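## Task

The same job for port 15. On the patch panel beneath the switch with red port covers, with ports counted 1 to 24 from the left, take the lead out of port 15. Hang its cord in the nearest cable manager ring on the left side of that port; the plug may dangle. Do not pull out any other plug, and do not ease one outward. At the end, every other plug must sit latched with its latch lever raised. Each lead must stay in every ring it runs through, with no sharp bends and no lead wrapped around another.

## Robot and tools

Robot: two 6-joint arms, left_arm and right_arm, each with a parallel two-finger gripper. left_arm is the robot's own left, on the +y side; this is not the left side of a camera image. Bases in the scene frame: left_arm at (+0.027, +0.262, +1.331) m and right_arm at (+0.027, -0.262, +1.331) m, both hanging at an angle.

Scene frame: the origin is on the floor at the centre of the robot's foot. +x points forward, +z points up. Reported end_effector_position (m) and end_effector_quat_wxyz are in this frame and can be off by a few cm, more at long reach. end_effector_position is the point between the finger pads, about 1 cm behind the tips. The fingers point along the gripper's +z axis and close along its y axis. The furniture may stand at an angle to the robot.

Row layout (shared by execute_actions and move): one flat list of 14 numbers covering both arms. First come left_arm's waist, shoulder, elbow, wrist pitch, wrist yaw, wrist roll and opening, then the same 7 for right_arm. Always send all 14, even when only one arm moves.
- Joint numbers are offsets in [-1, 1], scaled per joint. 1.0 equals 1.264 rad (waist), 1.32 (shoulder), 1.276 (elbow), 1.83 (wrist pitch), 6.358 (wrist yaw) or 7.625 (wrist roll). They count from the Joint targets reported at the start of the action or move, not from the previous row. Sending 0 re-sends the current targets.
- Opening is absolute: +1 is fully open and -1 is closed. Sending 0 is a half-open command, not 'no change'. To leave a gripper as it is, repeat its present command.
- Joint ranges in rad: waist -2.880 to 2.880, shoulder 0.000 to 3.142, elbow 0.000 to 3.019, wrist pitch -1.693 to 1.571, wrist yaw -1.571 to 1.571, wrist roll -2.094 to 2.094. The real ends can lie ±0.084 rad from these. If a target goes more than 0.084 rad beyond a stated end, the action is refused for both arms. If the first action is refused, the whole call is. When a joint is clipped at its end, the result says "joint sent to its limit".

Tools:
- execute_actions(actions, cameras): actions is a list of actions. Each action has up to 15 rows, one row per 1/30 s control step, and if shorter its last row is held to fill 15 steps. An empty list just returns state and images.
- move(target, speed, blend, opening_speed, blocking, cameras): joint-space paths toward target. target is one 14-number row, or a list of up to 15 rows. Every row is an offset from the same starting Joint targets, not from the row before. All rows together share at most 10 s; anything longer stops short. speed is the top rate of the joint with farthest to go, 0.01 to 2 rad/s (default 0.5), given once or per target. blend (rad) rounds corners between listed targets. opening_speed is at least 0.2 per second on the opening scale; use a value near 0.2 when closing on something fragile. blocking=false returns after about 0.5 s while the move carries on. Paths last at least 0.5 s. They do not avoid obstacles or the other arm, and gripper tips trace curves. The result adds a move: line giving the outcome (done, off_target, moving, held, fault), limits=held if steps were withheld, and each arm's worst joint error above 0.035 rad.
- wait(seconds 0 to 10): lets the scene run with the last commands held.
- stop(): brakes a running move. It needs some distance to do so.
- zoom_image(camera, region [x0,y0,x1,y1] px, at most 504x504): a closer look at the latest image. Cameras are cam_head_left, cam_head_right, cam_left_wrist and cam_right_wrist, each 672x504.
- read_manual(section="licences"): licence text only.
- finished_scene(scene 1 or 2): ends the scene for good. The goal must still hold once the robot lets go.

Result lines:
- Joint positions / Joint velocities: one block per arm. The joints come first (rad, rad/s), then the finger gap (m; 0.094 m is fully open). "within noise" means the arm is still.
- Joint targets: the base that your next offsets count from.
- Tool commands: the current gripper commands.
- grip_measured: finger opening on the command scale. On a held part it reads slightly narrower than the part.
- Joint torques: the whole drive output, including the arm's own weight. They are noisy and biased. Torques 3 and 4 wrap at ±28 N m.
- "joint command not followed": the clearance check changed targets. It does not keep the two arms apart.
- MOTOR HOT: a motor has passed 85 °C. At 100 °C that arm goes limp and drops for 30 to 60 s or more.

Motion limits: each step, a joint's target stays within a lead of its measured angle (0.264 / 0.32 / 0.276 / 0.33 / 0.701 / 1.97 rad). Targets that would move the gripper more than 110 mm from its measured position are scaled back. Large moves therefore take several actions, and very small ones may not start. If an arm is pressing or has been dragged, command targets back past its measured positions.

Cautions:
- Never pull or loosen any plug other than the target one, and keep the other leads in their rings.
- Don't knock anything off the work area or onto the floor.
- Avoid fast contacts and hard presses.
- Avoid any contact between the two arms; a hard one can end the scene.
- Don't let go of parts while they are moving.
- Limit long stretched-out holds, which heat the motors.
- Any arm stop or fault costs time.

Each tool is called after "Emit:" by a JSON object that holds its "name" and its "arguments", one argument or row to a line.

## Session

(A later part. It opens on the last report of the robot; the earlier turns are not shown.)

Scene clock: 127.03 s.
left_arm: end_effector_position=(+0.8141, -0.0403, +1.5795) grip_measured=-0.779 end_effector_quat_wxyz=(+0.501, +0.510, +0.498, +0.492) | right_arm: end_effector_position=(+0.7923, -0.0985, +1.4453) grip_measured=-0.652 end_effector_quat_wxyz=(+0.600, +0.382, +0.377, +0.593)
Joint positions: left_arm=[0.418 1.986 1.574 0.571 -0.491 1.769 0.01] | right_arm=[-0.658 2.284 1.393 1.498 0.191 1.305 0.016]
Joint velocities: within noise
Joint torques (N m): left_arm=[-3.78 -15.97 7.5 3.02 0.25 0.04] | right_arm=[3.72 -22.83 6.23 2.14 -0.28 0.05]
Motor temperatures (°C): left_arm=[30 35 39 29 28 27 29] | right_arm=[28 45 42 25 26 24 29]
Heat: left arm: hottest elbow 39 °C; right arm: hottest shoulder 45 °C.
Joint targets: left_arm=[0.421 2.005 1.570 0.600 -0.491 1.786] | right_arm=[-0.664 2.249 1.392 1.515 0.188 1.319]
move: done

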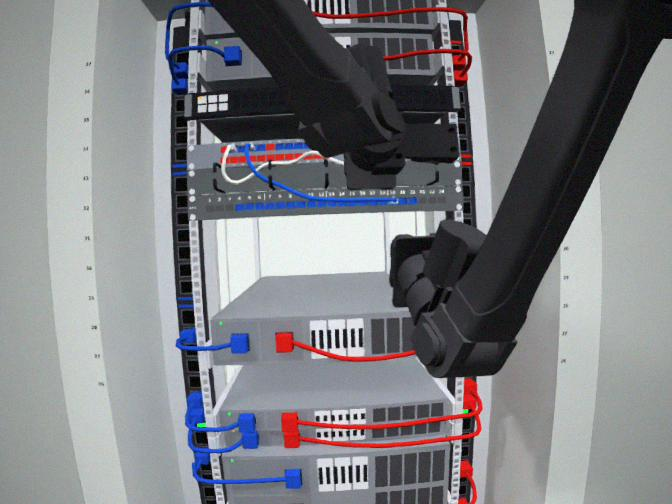

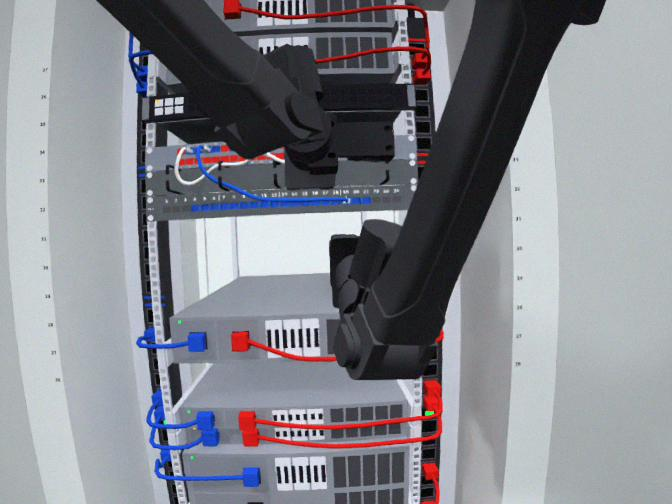

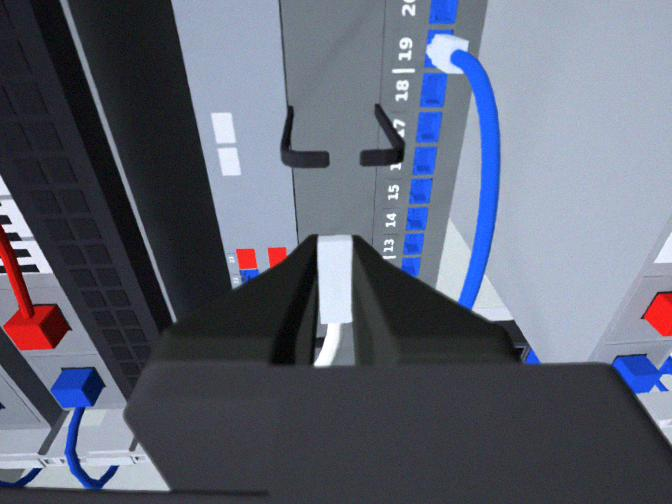

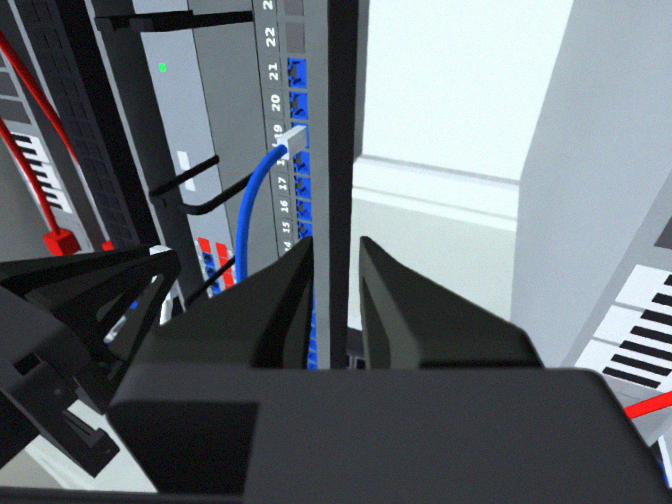

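Emit:
{"name": "move", "arguments": {
  "target": [0.0910,-0.0038,0.0666,-0.0683,0.0668,-0.0077,-1,0,0,0,0,0,0,-0.65],
  "speed": 0.3
}}

Emit:
{"name": "zoom_image", "arguments": {
  "camera": "cam_head_left",
  "region": [210, 130, 370, 230]
}}

Emit:
{"name": "zoom_image", "arguments": {
  "camera": "cam_head_right",
  "region": [160, 130, 320, 230]
}}

Scene clock: 132.90 s.
left_arm: end_effector_position=(+0.8321, -0.0495, +1.5733) grip_measured=-0.779 end_effector_quat_wxyz=(+0.582, +0.583, +0.404, +0.397) | right_arm: end_effector_position=(+0.7923, -0.0985, +1.4453) grip_measured=-0.652 end_effector_quat_wxyz=(+0.600, +0.382, +0.377, +0.593)
Joint positions: left_arm=[0.505 1.986 1.595 0.491 -0.064 1.733 0.01] | right_arm=[-0.658 2.284 1.393 1.498 0.191 1.305 0.016]
Joint velocities: within noise
Joint torques (N m): left_arm=[-0.79 -15.79 12.25 1.32 0.13 -0.21] | right_arm=[4.13 -23 6.22 2.11 -0.27 0.05]
Motor temperatures (°C): left_arm=[30 35 39 29 28 27 29] | right_arm=[28 45 41 25 26 24 29]
Heat: left arm: hottest elbow 39 °C; right arm: hottest shoulder 45 °C.
Joint targets: left_arm=[0.537 2.000 1.655 0.474 -0.066 1.727] | right_arm=[-0.664 2.249 1.392 1.515 0.189 1.319]
move: off_target (left_arm); left_arm: the elbow is farthest, 0.060 rad from its target

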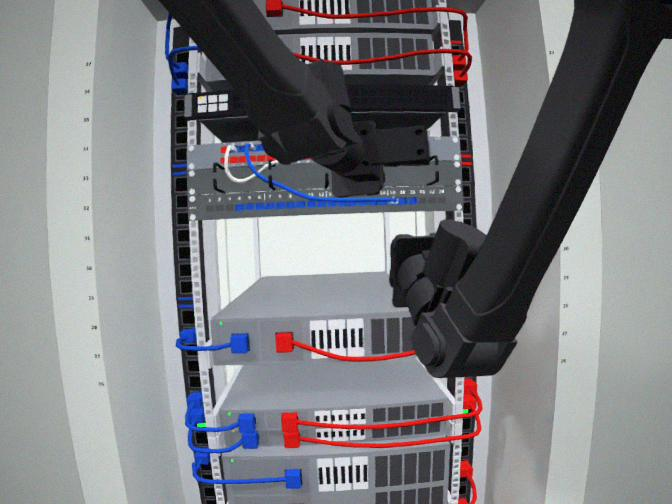

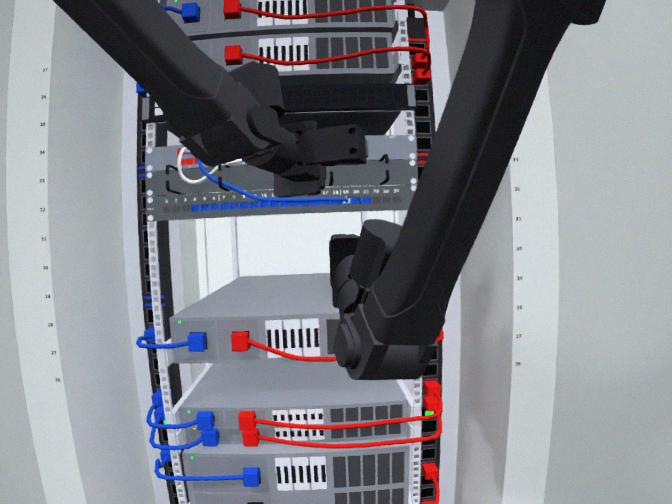

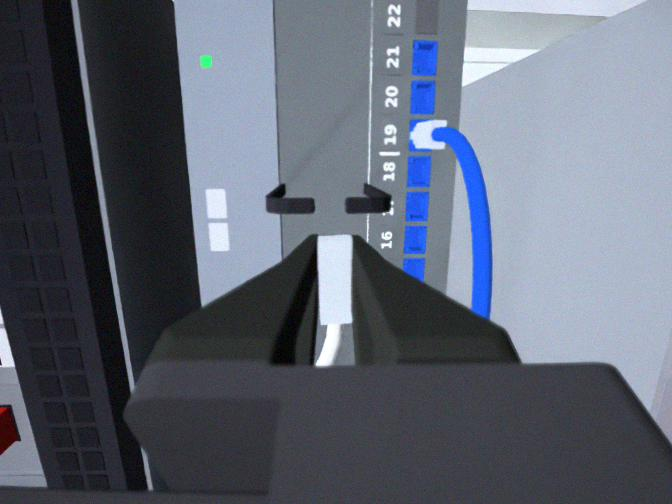

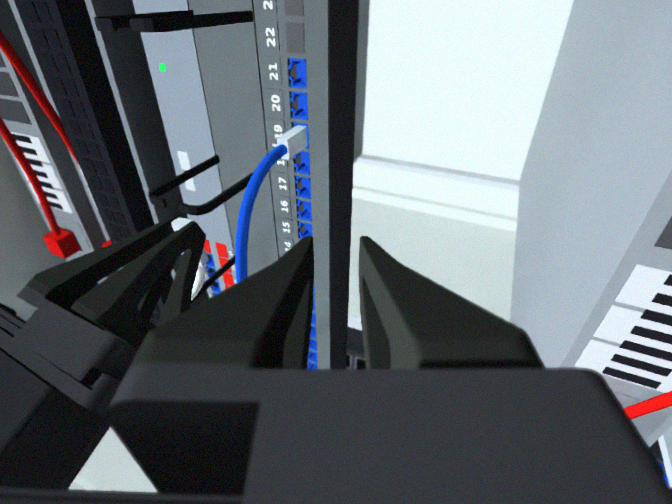

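Scaled by 3.150 from the camera's 672x504 image, which has a finer 960x720 frame.

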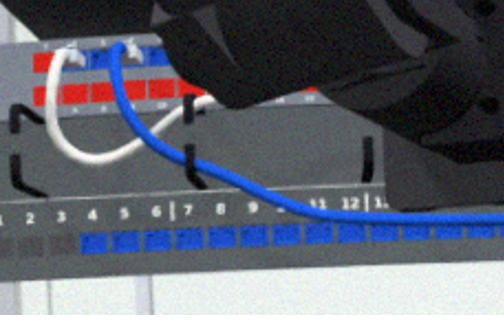

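Scaled by 3.150 from the camera's 672x504 image, which has a finer 960x720 frame.

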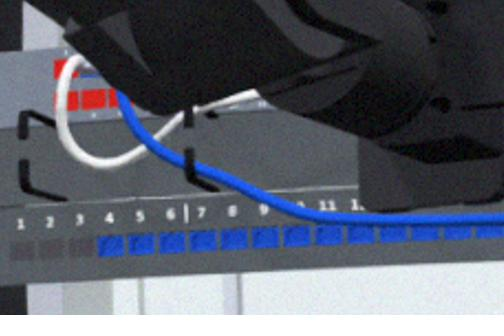

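Emit:
{"name": "zoom_image", "arguments": {
  "camera": "cam_right_wrist",
  "region": [80, 170, 300, 350]
}}

Scaled by 2.291 from the camera's 672x504 image, which has a finer 960x720 frame.

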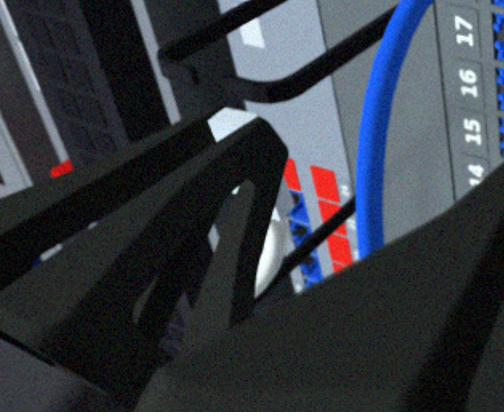

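Emit:
{"name": "move", "arguments": {
  "target": [0.015,0,0,0,0,-0.0382,-1,0,0,0,0,0,0,-1],
  "speed": 0.3
}}

Emit:
{"name": "zoom_image", "arguments": {
  "camera": "cam_right_wrist",
  "region": [80, 170, 300, 350]
}}

Emit:
{"name": "zoom_image", "arguments": {
  "camera": "cam_head_left",
  "region": [210, 130, 370, 230]
}}

Scene clock: 137.20 s.
left_arm: end_effector_position=(+0.8362, -0.0459, +1.5802) grip_measured=-0.780 end_effector_quat_wxyz=(+0.636, +0.516, +0.480, +0.314) | right_arm: end_effector_position=(+0.7923, -0.0985, +1.4453) grip_measured=-0.997 end_effector_quat_wxyz=(+0.600, +0.382, +0.377, +0.593)
Joint positions: left_arm=[0.51 1.986 1.608 0.491 -0.058 1.451 0.01] | right_arm=[-0.658 2.284 1.393 1.498 0.191 1.305 0]
Joint velocities: within noise
Joint torques (N m): left_arm=[0.15 -16.38 11.37 1.47 -0.09 -0.3] | right_arm=[3.78 -23.06 6.27 2.09 -0.27 0.06]
Motor temperatures (°C): left_arm=[30 35 40 29 28 27 29] | right_arm=[28 45 40 25 26 24 29]
Heat: left arm: hottest elbow 40 °C; right arm: hottest shoulder 45 °C.
Joint targets: left_arm=[0.556 2.000 1.655 0.475 -0.066 1.436] | right_arm=[-0.664 2.249 1.392 1.515 0.189 1.319]
move: off_target (left_arm); left_arm: the elbow is farthest, 0.047 rad from its target

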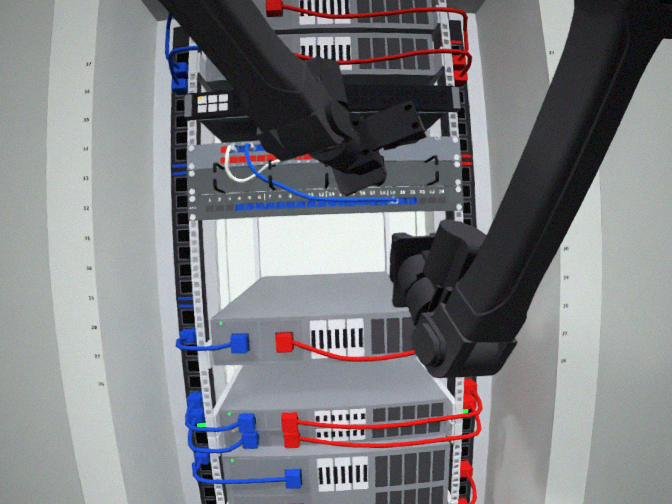

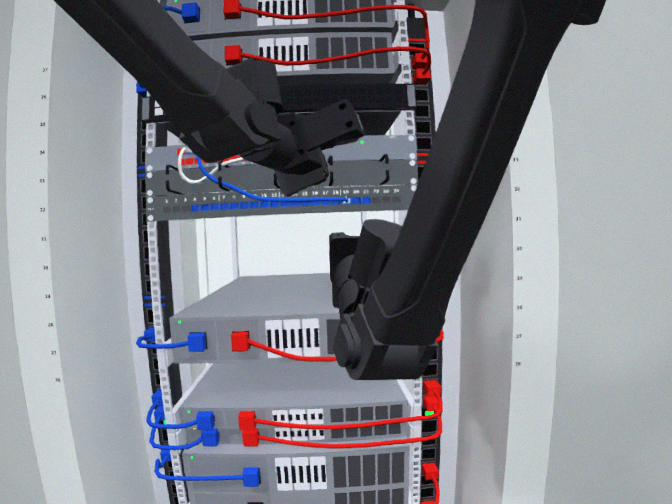

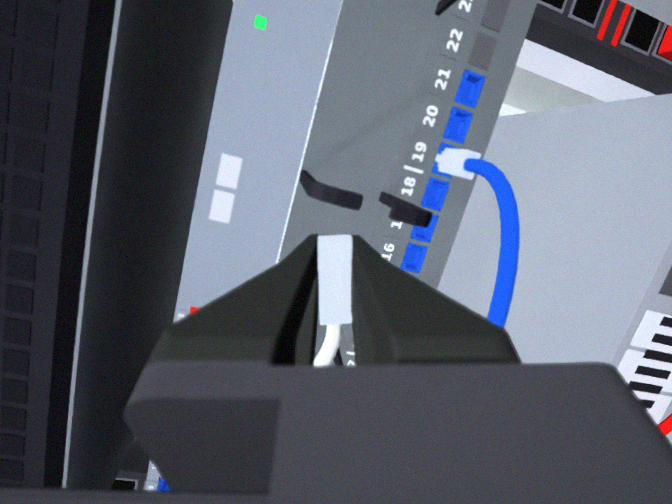

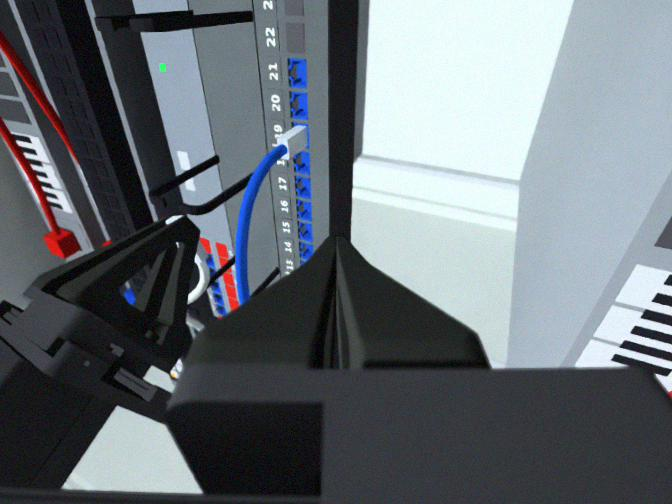

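Scaled by 2.291 from the camera's 672x504 image, which has a finer 960x720 frame.

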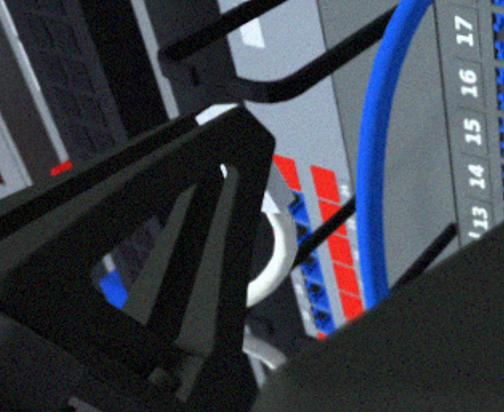

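Scaled by 3.150 from the camera's 672x504 image, which has a finer 960x720 frame.

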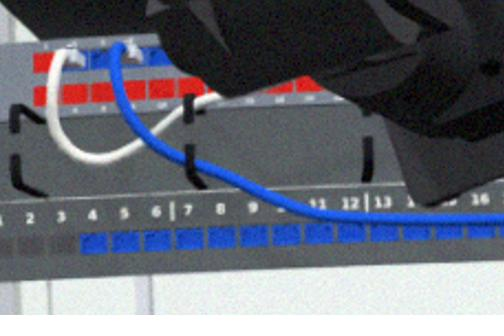

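Emit:
{"name": "move", "arguments": {
  "target": [0,0,0,0,0,0,-1,0.0807,0.0394,-0.004,0.0098,0.0087,-0.0084,-1],
  "speed": 0.25,
  "cameras": ["cam_right_wrist","cam_head_left"]
}}

Emit:
{"name": "zoom_image", "arguments": {
  "camera": "cam_right_wrist",
  "region": [80, 120, 340, 330]
}}

Scene clock: 141.50 s.
left_arm: end_effector_position=(+0.8363, -0.0459, +1.5804) grip_measured=-0.780 end_effector_quat_wxyz=(+0.637, +0.516, +0.480, +0.313) | right_arm: end_effector_position=(+0.7714, -0.0397, +1.4533) grip_measured=-0.997 end_effector_quat_wxyz=(+0.590, +0.377, +0.379, +0.605)
Joint positions: left_arm=[0.51 1.986 1.608 0.491 -0.058 1.45 0.01] | right_arm=[-0.563 2.288 1.389 1.515 0.242 1.271 0]
Joint velocities: within noise
Joint torques (N m): left_arm=[-0.03 -16.62 11.36 1.36 -0.06 -0.28] | right_arm=[4.95 -19.02 6.27 2.02 -0.13 -0.28]
Motor temperatures (°C): left_arm=[30 34 40 29 28 27 29] | right_arm=[28 45 39 25 26 24 29]
Heat: left arm: hottest elbow 40 °C; right arm: hottest shoulder 45 °C.
Joint targets: left_arm=[0.556 2.000 1.656 0.475 -0.066 1.436] | right_arm=[-0.561 2.301 1.387 1.533 0.244 1.255]
move: off_target (left_arm); left_arm: the elbow is farthest, 0.047 rad from its target
Images, in order (width x height): cam_head_left 672x504, cam_right_wrist 672x504.

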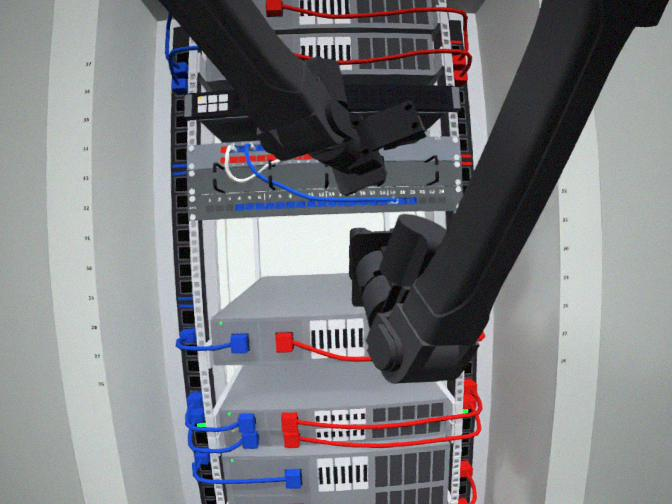

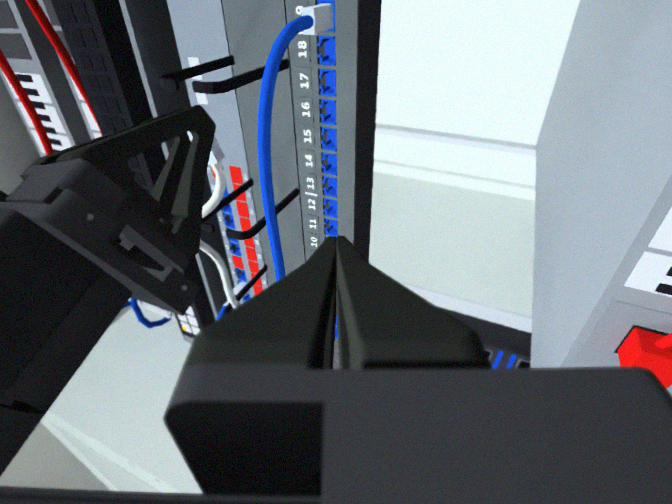

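Scaled by 1.938 from the camera's 672x504 image, which has a finer 960x720 frame.

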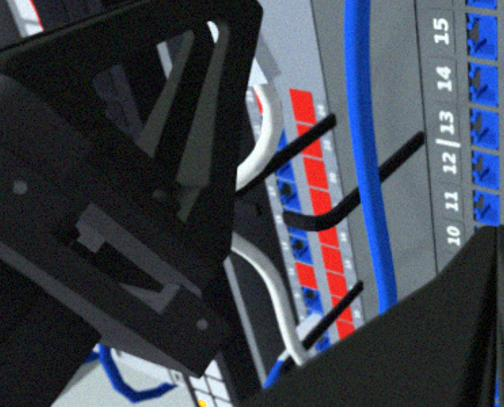

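Emit:
{"name": "move", "arguments": {
  "target": [0.012,0.034,0.047,-0.0164,0.0012,0,-1,0,0,0,0,0,0,-1],
  "speed": 0.12,
  "cameras": ["cam_right_wrist","cam_left_wrist"]
}}

Emit:
{"name": "zoom_image", "arguments": {
  "camera": "cam_right_wrist",
  "region": [80, 120, 340, 330]
}}

Scene clock: 143.17 s.
left_arm: end_effector_position=(+0.8512, -0.0428, +1.5850) grip_measured=-0.780 end_effector_quat_wxyz=(+0.639, +0.514, +0.480, +0.312) | right_arm: end_effector_position=(+0.7713, -0.0397, +1.4533) grip_measured=-0.997 end_effector_quat_wxyz=(+0.591, +0.377, +0.379, +0.605)
Joint positions: left_arm=[0.523 2.009 1.664 0.463 -0.044 1.444 0.01] | right_arm=[-0.563 2.288 1.388 1.516 0.242 1.27 0]
Joint velocities: within noise
Joint torques (N m): left_arm=[0.26 -14.86 11.56 1.43 -0.37 -0.23] | right_arm=[4.66 -18.9 6.31 2.06 -0.13 -0.3]
Motor temperatures (°C): left_arm=[30 34 40 29 28 27 29] | right_arm=[28 45 39 25 26 24 29]
Heat: left arm: hottest elbow 40 °C; right arm: hottest shoulder 45 °C.
Joint targets: left_arm=[0.571 2.044 1.715 0.444 -0.058 1.436] | right_arm=[-0.561 2.301 1.387 1.533 0.244 1.255]
move: off_target (left_arm); left_arm: the elbow is farthest, 0.052 rad from its target
Images, in order (width x height): cam_left_wrist 672x504, cam_right_wrist 672x504.

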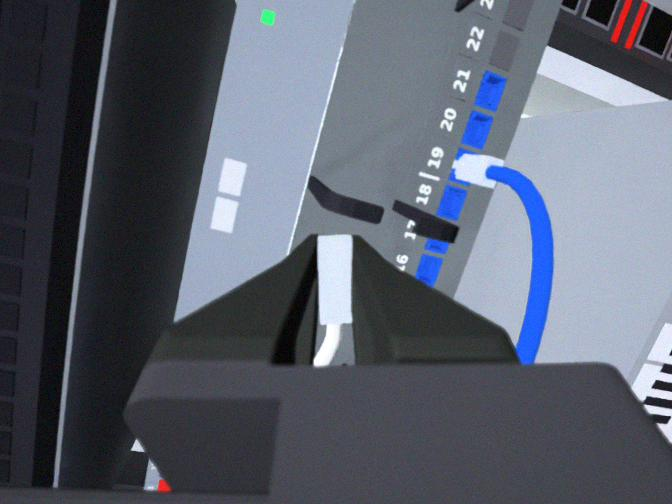

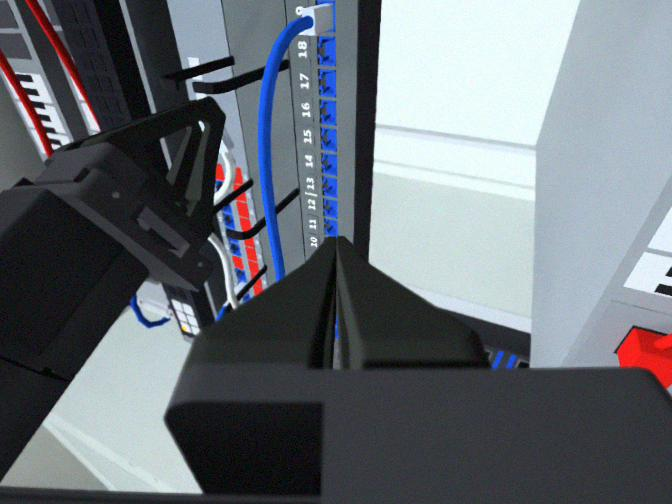

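Scaled by 1.938 from the camera's 672x504 image, which has a finer 960x720 frame.

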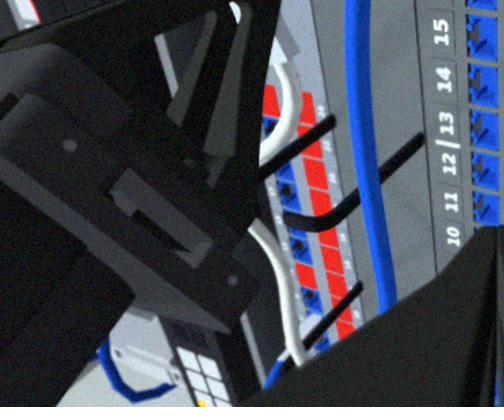

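Emit:
{"name": "move", "arguments": {
  "target": [
    [0.0,0.0136,0,0,0,0.013,-1,0,0,0,0,0,0,-1],
    [0.006,0.030,0.047,-0.0164,0.0012,0.013,-1,0,0,0,0,0,0,-1]
  ],
  "speed": 0.12,
  "cameras": ["cam_right_wrist","cam_left_wrist"]
}}

Emit:
{"name": "zoom_image", "arguments": {
  "camera": "cam_right_wrist",
  "region": [80, 120, 340, 330]
}}

Scene clock: 145.70 s.
left_arm: end_effector_position=(+0.8665, -0.0428, +1.5804) grip_measured=-0.780 end_effector_quat_wxyz=(+0.621, +0.536, +0.459, +0.340) | right_arm: end_effector_position=(+0.7712, -0.0398, +1.4533) grip_measured=-0.997 end_effector_quat_wxyz=(+0.591, +0.377, +0.379, +0.605)
Joint positions: left_arm=[0.531 2.046 1.722 0.433 -0.039 1.533 0.01] | right_arm=[-0.563 2.288 1.388 1.516 0.242 1.27 0]
Joint velocities: within noise
Joint torques (N m): left_arm=[-0.5 -15.68 11.92 1.36 -0.24 -0.18] | right_arm=[4.89 -19.14 6.24 2.02 -0.13 -0.28]
Motor temperatures (°C): left_arm=[30 34 40 29 28 27 29] | right_arm=[28 44 39 25 26 24 29]
Heat: left arm: hottest elbow 40 °C; right arm: hottest shoulder 44 °C.
Joint targets: left_arm=[0.578 2.084 1.775 0.414 -0.051 1.535] | right_arm=[-0.561 2.301 1.387 1.533 0.244 1.255]
move: off_target (left_arm); left_arm: the elbow is farthest, 0.053 rad from its target
Images, in order (width x height): cam_left_wrist 672x504, cam_right_wrist 672x504.

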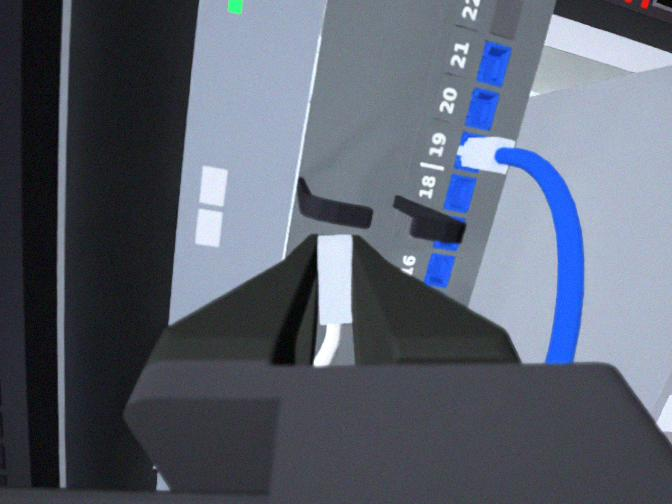

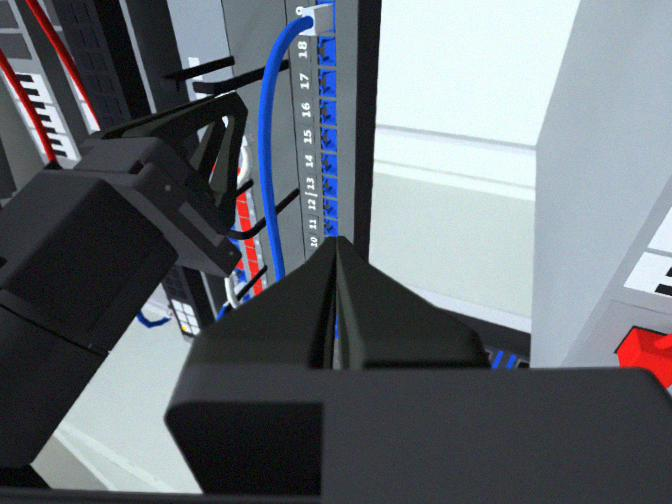

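Scaled by 1.938 from the camera's 672x504 image, which has a finer 960x720 frame.

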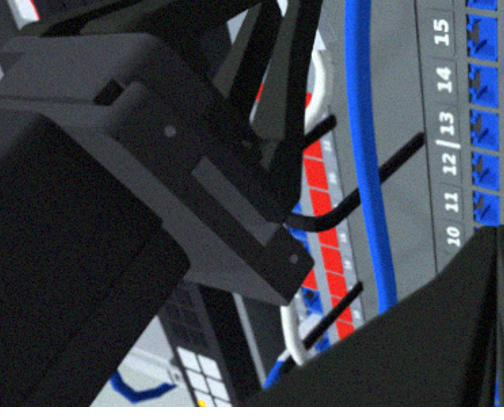

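Emit:
{"name": "move", "arguments": {
  "target": [0.0,0.0106,0,0,0,0,-1,0,0,0,0,0,0,-1],
  "speed": 0.12,
  "cameras": ["cam_right_wrist","cam_left_wrist"]
}}

Emit:
{"name": "zoom_image", "arguments": {
  "camera": "cam_right_wrist",
  "region": [180, 120, 340, 330]
}}

Scene clock: 146.90 s.
left_arm: end_effector_position=(+0.8680, -0.0440, +1.5778) grip_measured=-0.780 end_effector_quat_wxyz=(+0.620, +0.538, +0.458, +0.341) | right_arm: end_effector_position=(+0.7712, -0.0398, +1.4533) grip_measured=-0.997 end_effector_quat_wxyz=(+0.591, +0.377, +0.379, +0.605)
Joint positions: left_arm=[0.531 2.053 1.728 0.433 -0.039 1.536 0.01] | right_arm=[-0.563 2.288 1.388 1.516 0.242 1.27 0]
Joint velocities: within noise
Joint torques (N m): left_arm=[0.79 -15.44 11.34 1.4 -0.29 -0.2] | right_arm=[5.07 -18.61 6.3 2.02 -0.14 -0.27]
Motor temperatures (°C): left_arm=[30 34 41 29 28 27 29] | right_arm=[28 44 39 25 26 24 29]
Heat: left arm: hottest elbow 41 °C; right arm: hottest shoulder 44 °C.
Joint targets: left_arm=[0.578 2.098 1.775 0.415 -0.051 1.535] | right_arm=[-0.561 2.301 1.387 1.533 0.244 1.255]
move: off_target (left_arm); left_arm: the waist is farthest, 0.047 rad from its target
Images, in order (width x height): cam_left_wrist 672x504, cam_right_wrist 672x504.

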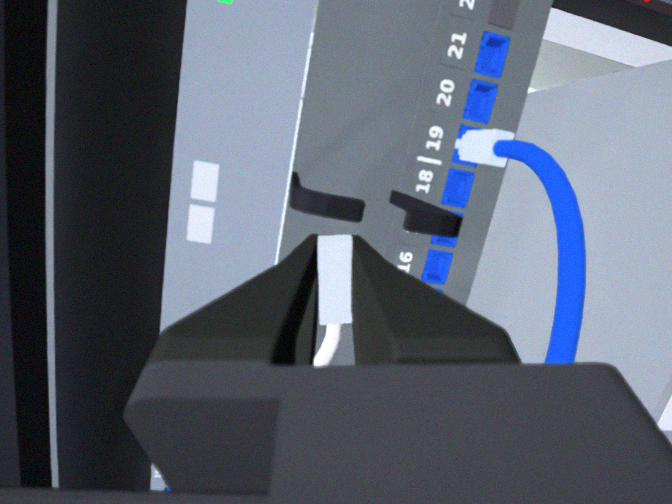

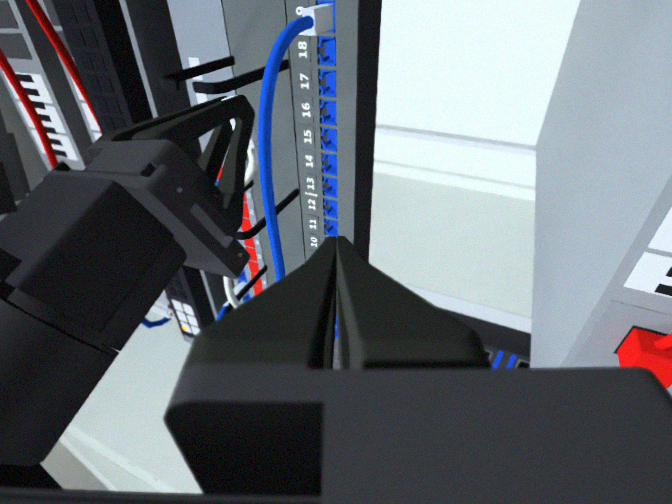

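Scaled by 2.400 from the camera's 672x504 image, which has a finer 960x720 frame.

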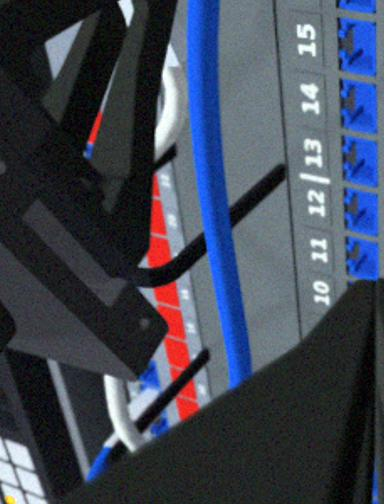

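Emit:
{"name": "move", "arguments": {
  "target": [
    [0,-0.034,-0.039,0,0,0,-1,0,0,0,0,0,0,-1],
    [-0.035,-0.0795,-0.133,0.033,-0.003,0,-1,0,0,0,0,0,0,-1],
    [-0.1709,-0.1568,-0.0878,-0.165,-0.0837,-0.0125,-1,0,0,0,0,0,0,-1]
  ],
  "speed": [0.12,0.15,0.4]
}}

Emit:
{"name": "zoom_image", "arguments": {
  "camera": "cam_right_wrist",
  "region": [80, 120, 340, 330]
}}

Scene clock: 152.33 s.
left_arm: end_effector_position=(+0.7898, -0.0572, +1.5817) grip_measured=-0.780 end_effector_quat_wxyz=(+0.460, +0.521, +0.607, +0.385) | right_arm: end_effector_position=(+0.7712, -0.0398, +1.4533) grip_measured=-0.997 end_effector_quat_wxyz=(+0.591, +0.377, +0.379, +0.605)
Joint positions: left_arm=[0.368 1.905 1.63 0.125 -0.579 1.441 0.01] | right_arm=[-0.563 2.288 1.388 1.516 0.242 1.27 0]
Joint velocities: within noise
Joint torques (N m): left_arm=[-5.48 -18.26 10.69 1.5 0 -0.19] | right_arm=[4.95 -18.78 6.28 2.09 -0.13 -0.29]
Motor temperatures (°C): left_arm=[30 35 41 29 29 27 30] | right_arm=[28 42 38 25 26 24 29]
Heat: left arm: hottest elbow 41 °C; right arm: hottest shoulder 42 °C.
Joint targets: left_arm=[0.362 1.891 1.663 0.113 -0.583 1.440] | right_arm=[-0.561 2.301 1.387 1.533 0.244 1.255]
move: done

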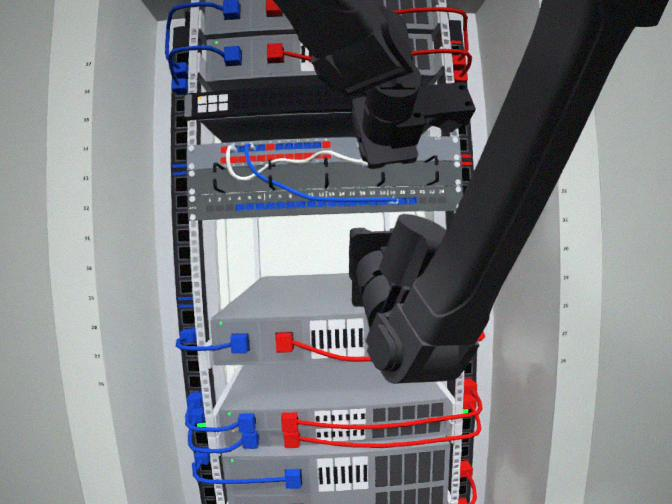

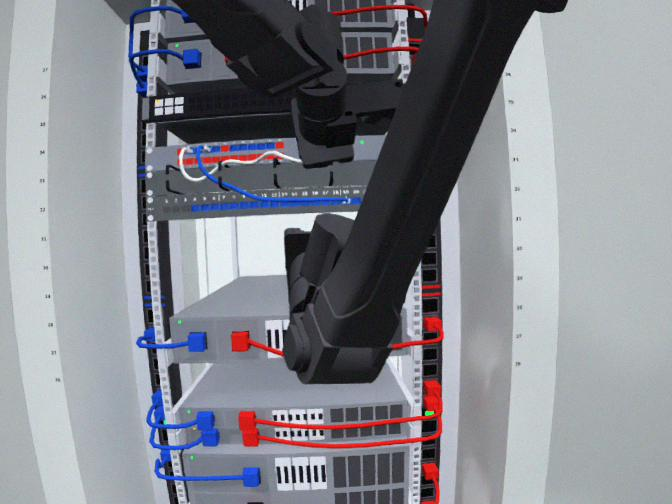

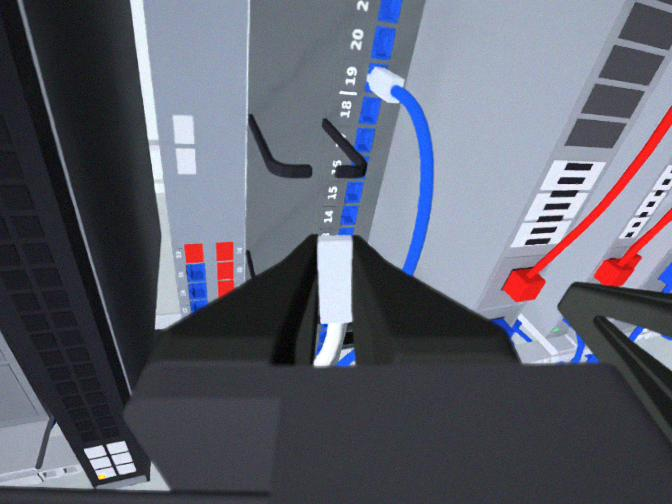

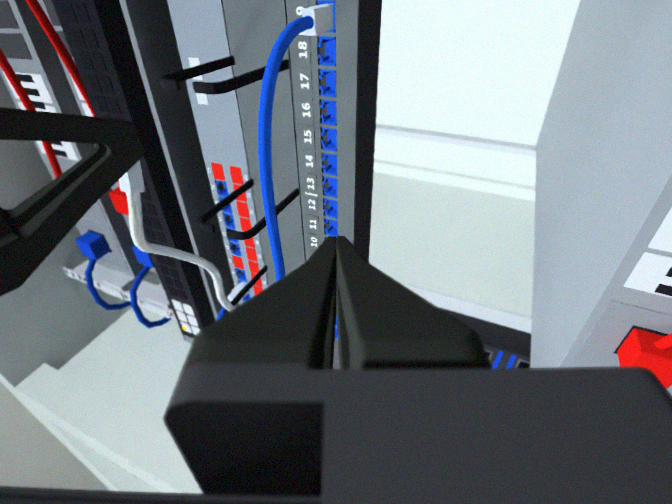

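Scaled by 1.938 from the camera's 672x504 image, which has a finer 960x720 frame.

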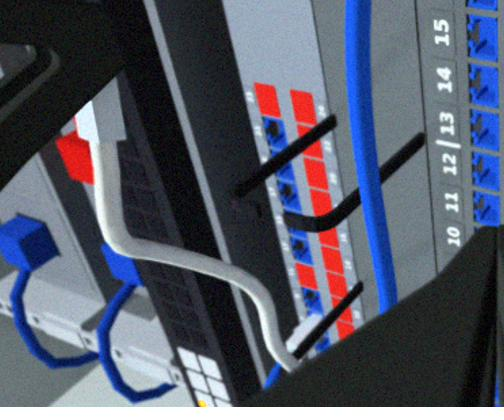

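Emit:
{"name": "move", "arguments": {
  "target": [0,0.1371,0.4287,-0.5322,0.0085,-0.0399,-1,0,0,0,0,0,0,-1],
  "speed": 0.4
}}

Emit:
{"name": "zoom_image", "arguments": {
  "camera": "cam_right_wrist",
  "region": [80, 120, 340, 330]
}}

Scene clock: 160.07 s.
left_arm: end_effector_position=(+0.7897, -0.0657, +1.5802) grip_measured=-0.779 end_effector_quat_wxyz=(+0.286, +0.604, +0.699, +0.253) | right_arm: end_effector_position=(+0.7712, -0.0398, +1.4533) grip_measured=-0.997 end_effector_quat_wxyz=(+0.591, +0.377, +0.379, +0.605)
Joint positions: left_arm=[0.368 2.043 2.149 -0.849 -0.532 1.138 0.01] | right_arm=[-0.563 2.288 1.388 1.516 0.242 1.27 0]
Joint velocities: within noise
Joint torques (N m): left_arm=[-5.07 -16.44 12.64 1.05 0.15 -0.12] | right_arm=[4.72 -18.84 6.31 2.07 -0.14 -0.29]
Motor temperatures (°C): left_arm=[30 36 42 29 28 27 30] | right_arm=[28 41 37 25 26 24 29]
Heat: left arm: hottest elbow 42 °C; right arm: hottest shoulder 41 °C.
Joint targets: left_arm=[0.362 2.072 2.210 -0.861 -0.529 1.136] | right_arm=[-0.561 2.301 1.387 1.533 0.244 1.255]
move: off_target (left_arm); left_arm: the elbow is farthest, 0.061 rad from its target

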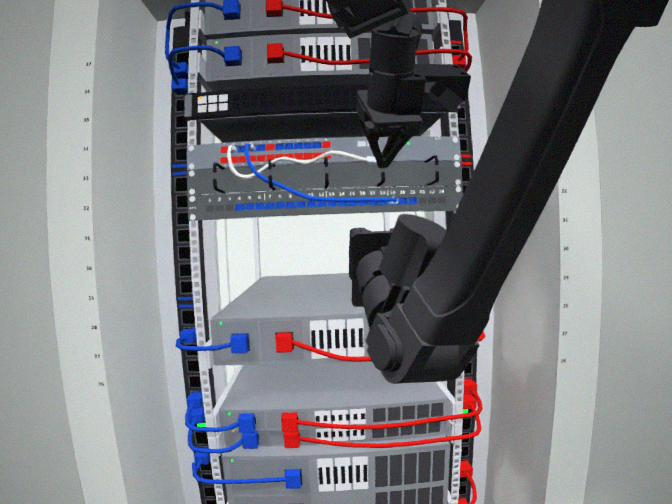

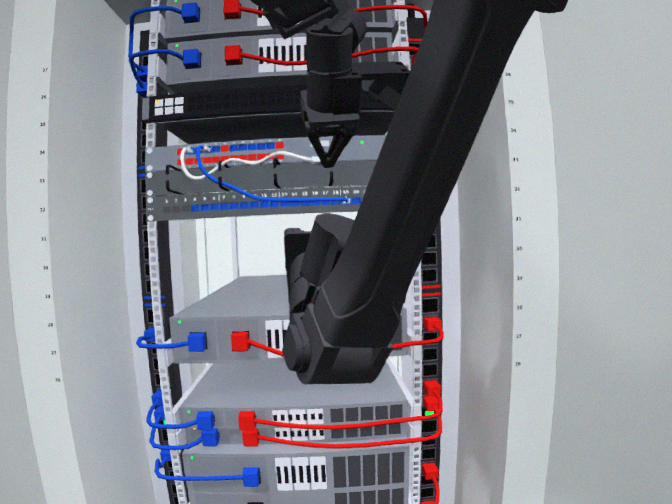

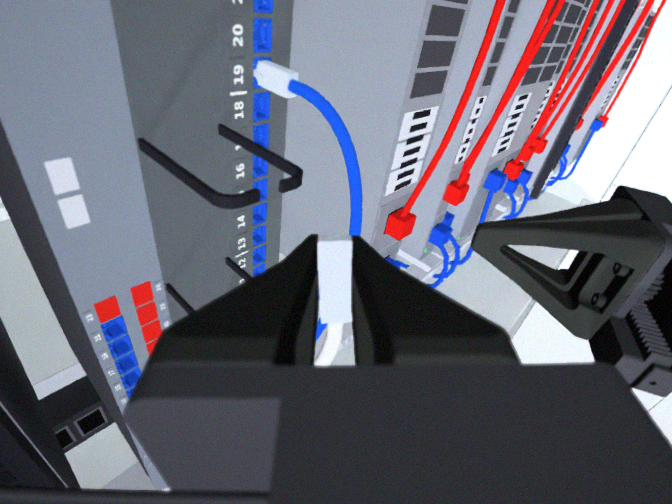

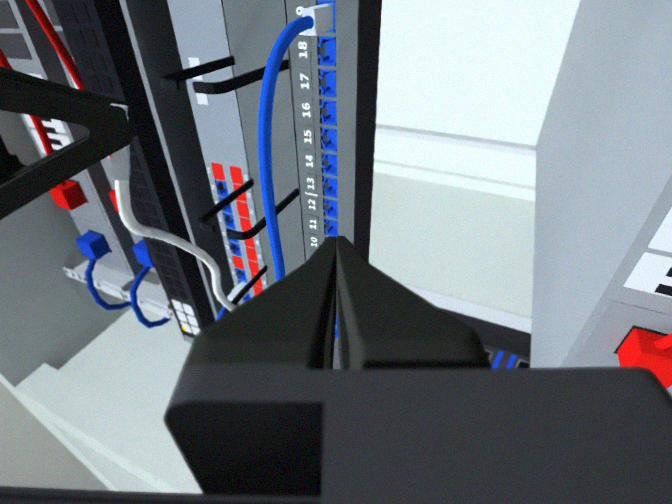

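Scaled by 1.938 from the camera's 672x504 image, which has a finer 960x720 frame.

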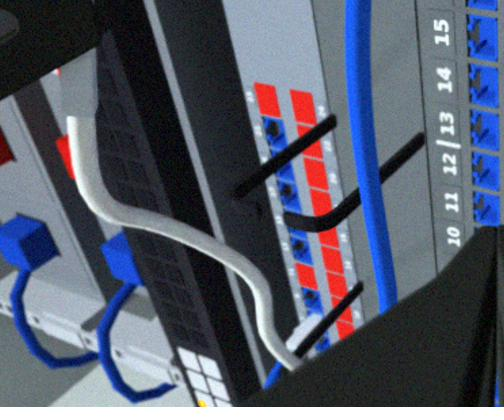

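Emit:
{"name": "move", "arguments": {
  "target": [0,0,0,0,0,0,-1,0.1495,-0.1462,0.0556,-0.0415,0.0708,-0.0370,-0.45],
  "speed": 0.3
}}

Emit:
{"name": "zoom_image", "arguments": {
  "camera": "cam_head_left",
  "region": [240, 60, 500, 255]
}}

Scene clock: 164.50 s.
left_arm: end_effector_position=(+0.7897, -0.0657, +1.5802) grip_measured=-0.779 end_effector_quat_wxyz=(+0.287, +0.604, +0.699, +0.253) | right_arm: end_effector_position=(+0.7390, -0.0062, +1.5533) grip_measured=-0.452 end_effector_quat_wxyz=(+0.663, +0.463, +0.330, +0.487)
Joint positions: left_arm=[0.368 2.043 2.149 -0.849 -0.532 1.137 0.01] | right_arm=[-0.388 2.135 1.412 1.464 0.692 0.989 0.026]
Joint velocities: within noise
Joint torques (N m): left_arm=[-4.66 -15.97 12.77 1.11 0.19 -0.18] | right_arm=[6.42 -21.6 11.63 0.7 -0.29 -0.28]
Motor temperatures (°C): left_arm=[30 36 43 29 28 27 30] | right_arm=[28 41 37 25 26 25 29]
Heat: left arm: hottest elbow 43 °C; right arm: hottest shoulder 41 °C.
Joint targets: left_arm=[0.362 2.072 2.210 -0.861 -0.529 1.135] | right_arm=[-0.373 2.108 1.457 1.457 0.694 0.973]
move: off_target (left_arm, right_arm); left_arm: the elbow is farthest, 0.061 rad from its target; right_arm: the elbow is farthest, 0.046 rad from its target

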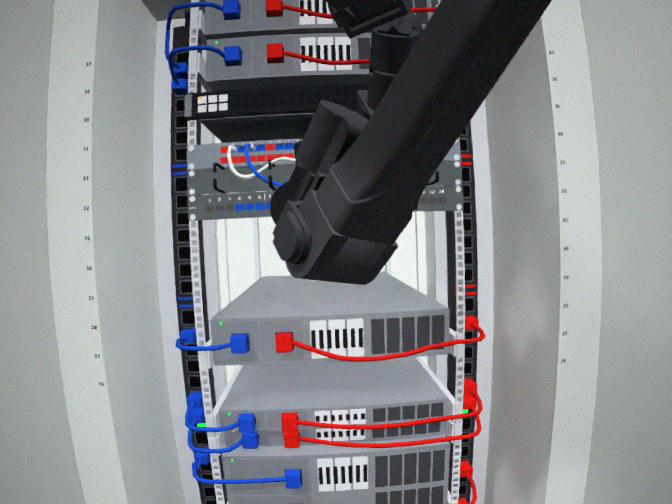

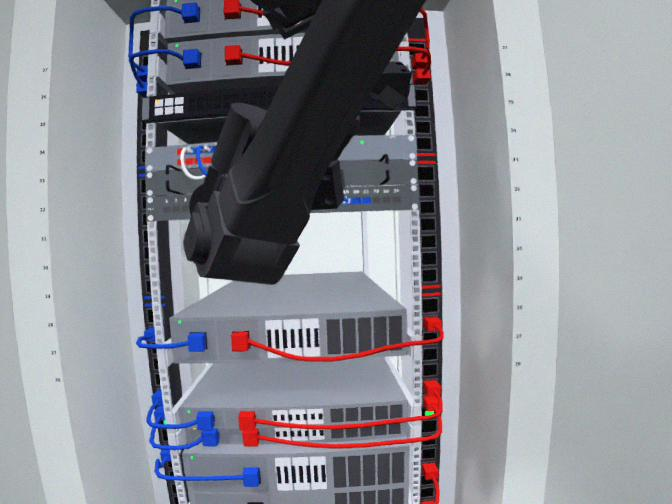

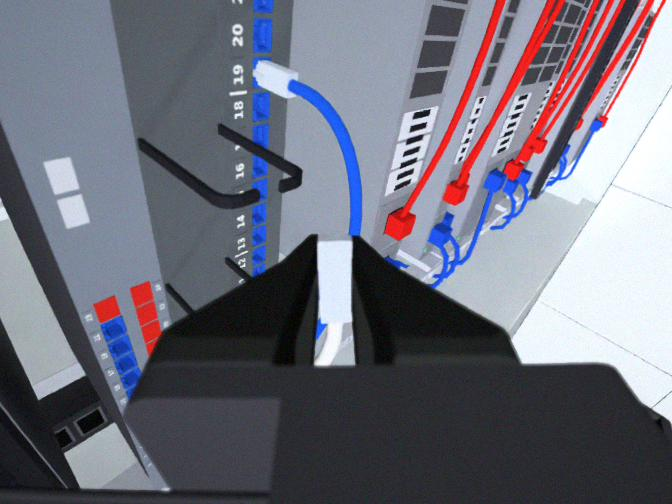

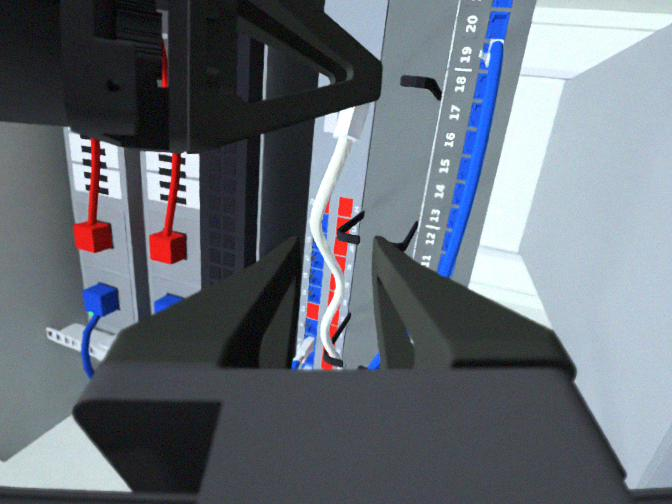

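Scaled by 1.938 from the camera's 672x504 image, which has a finer 960x720 frame.

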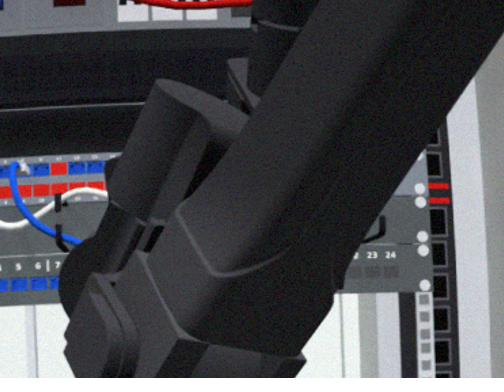

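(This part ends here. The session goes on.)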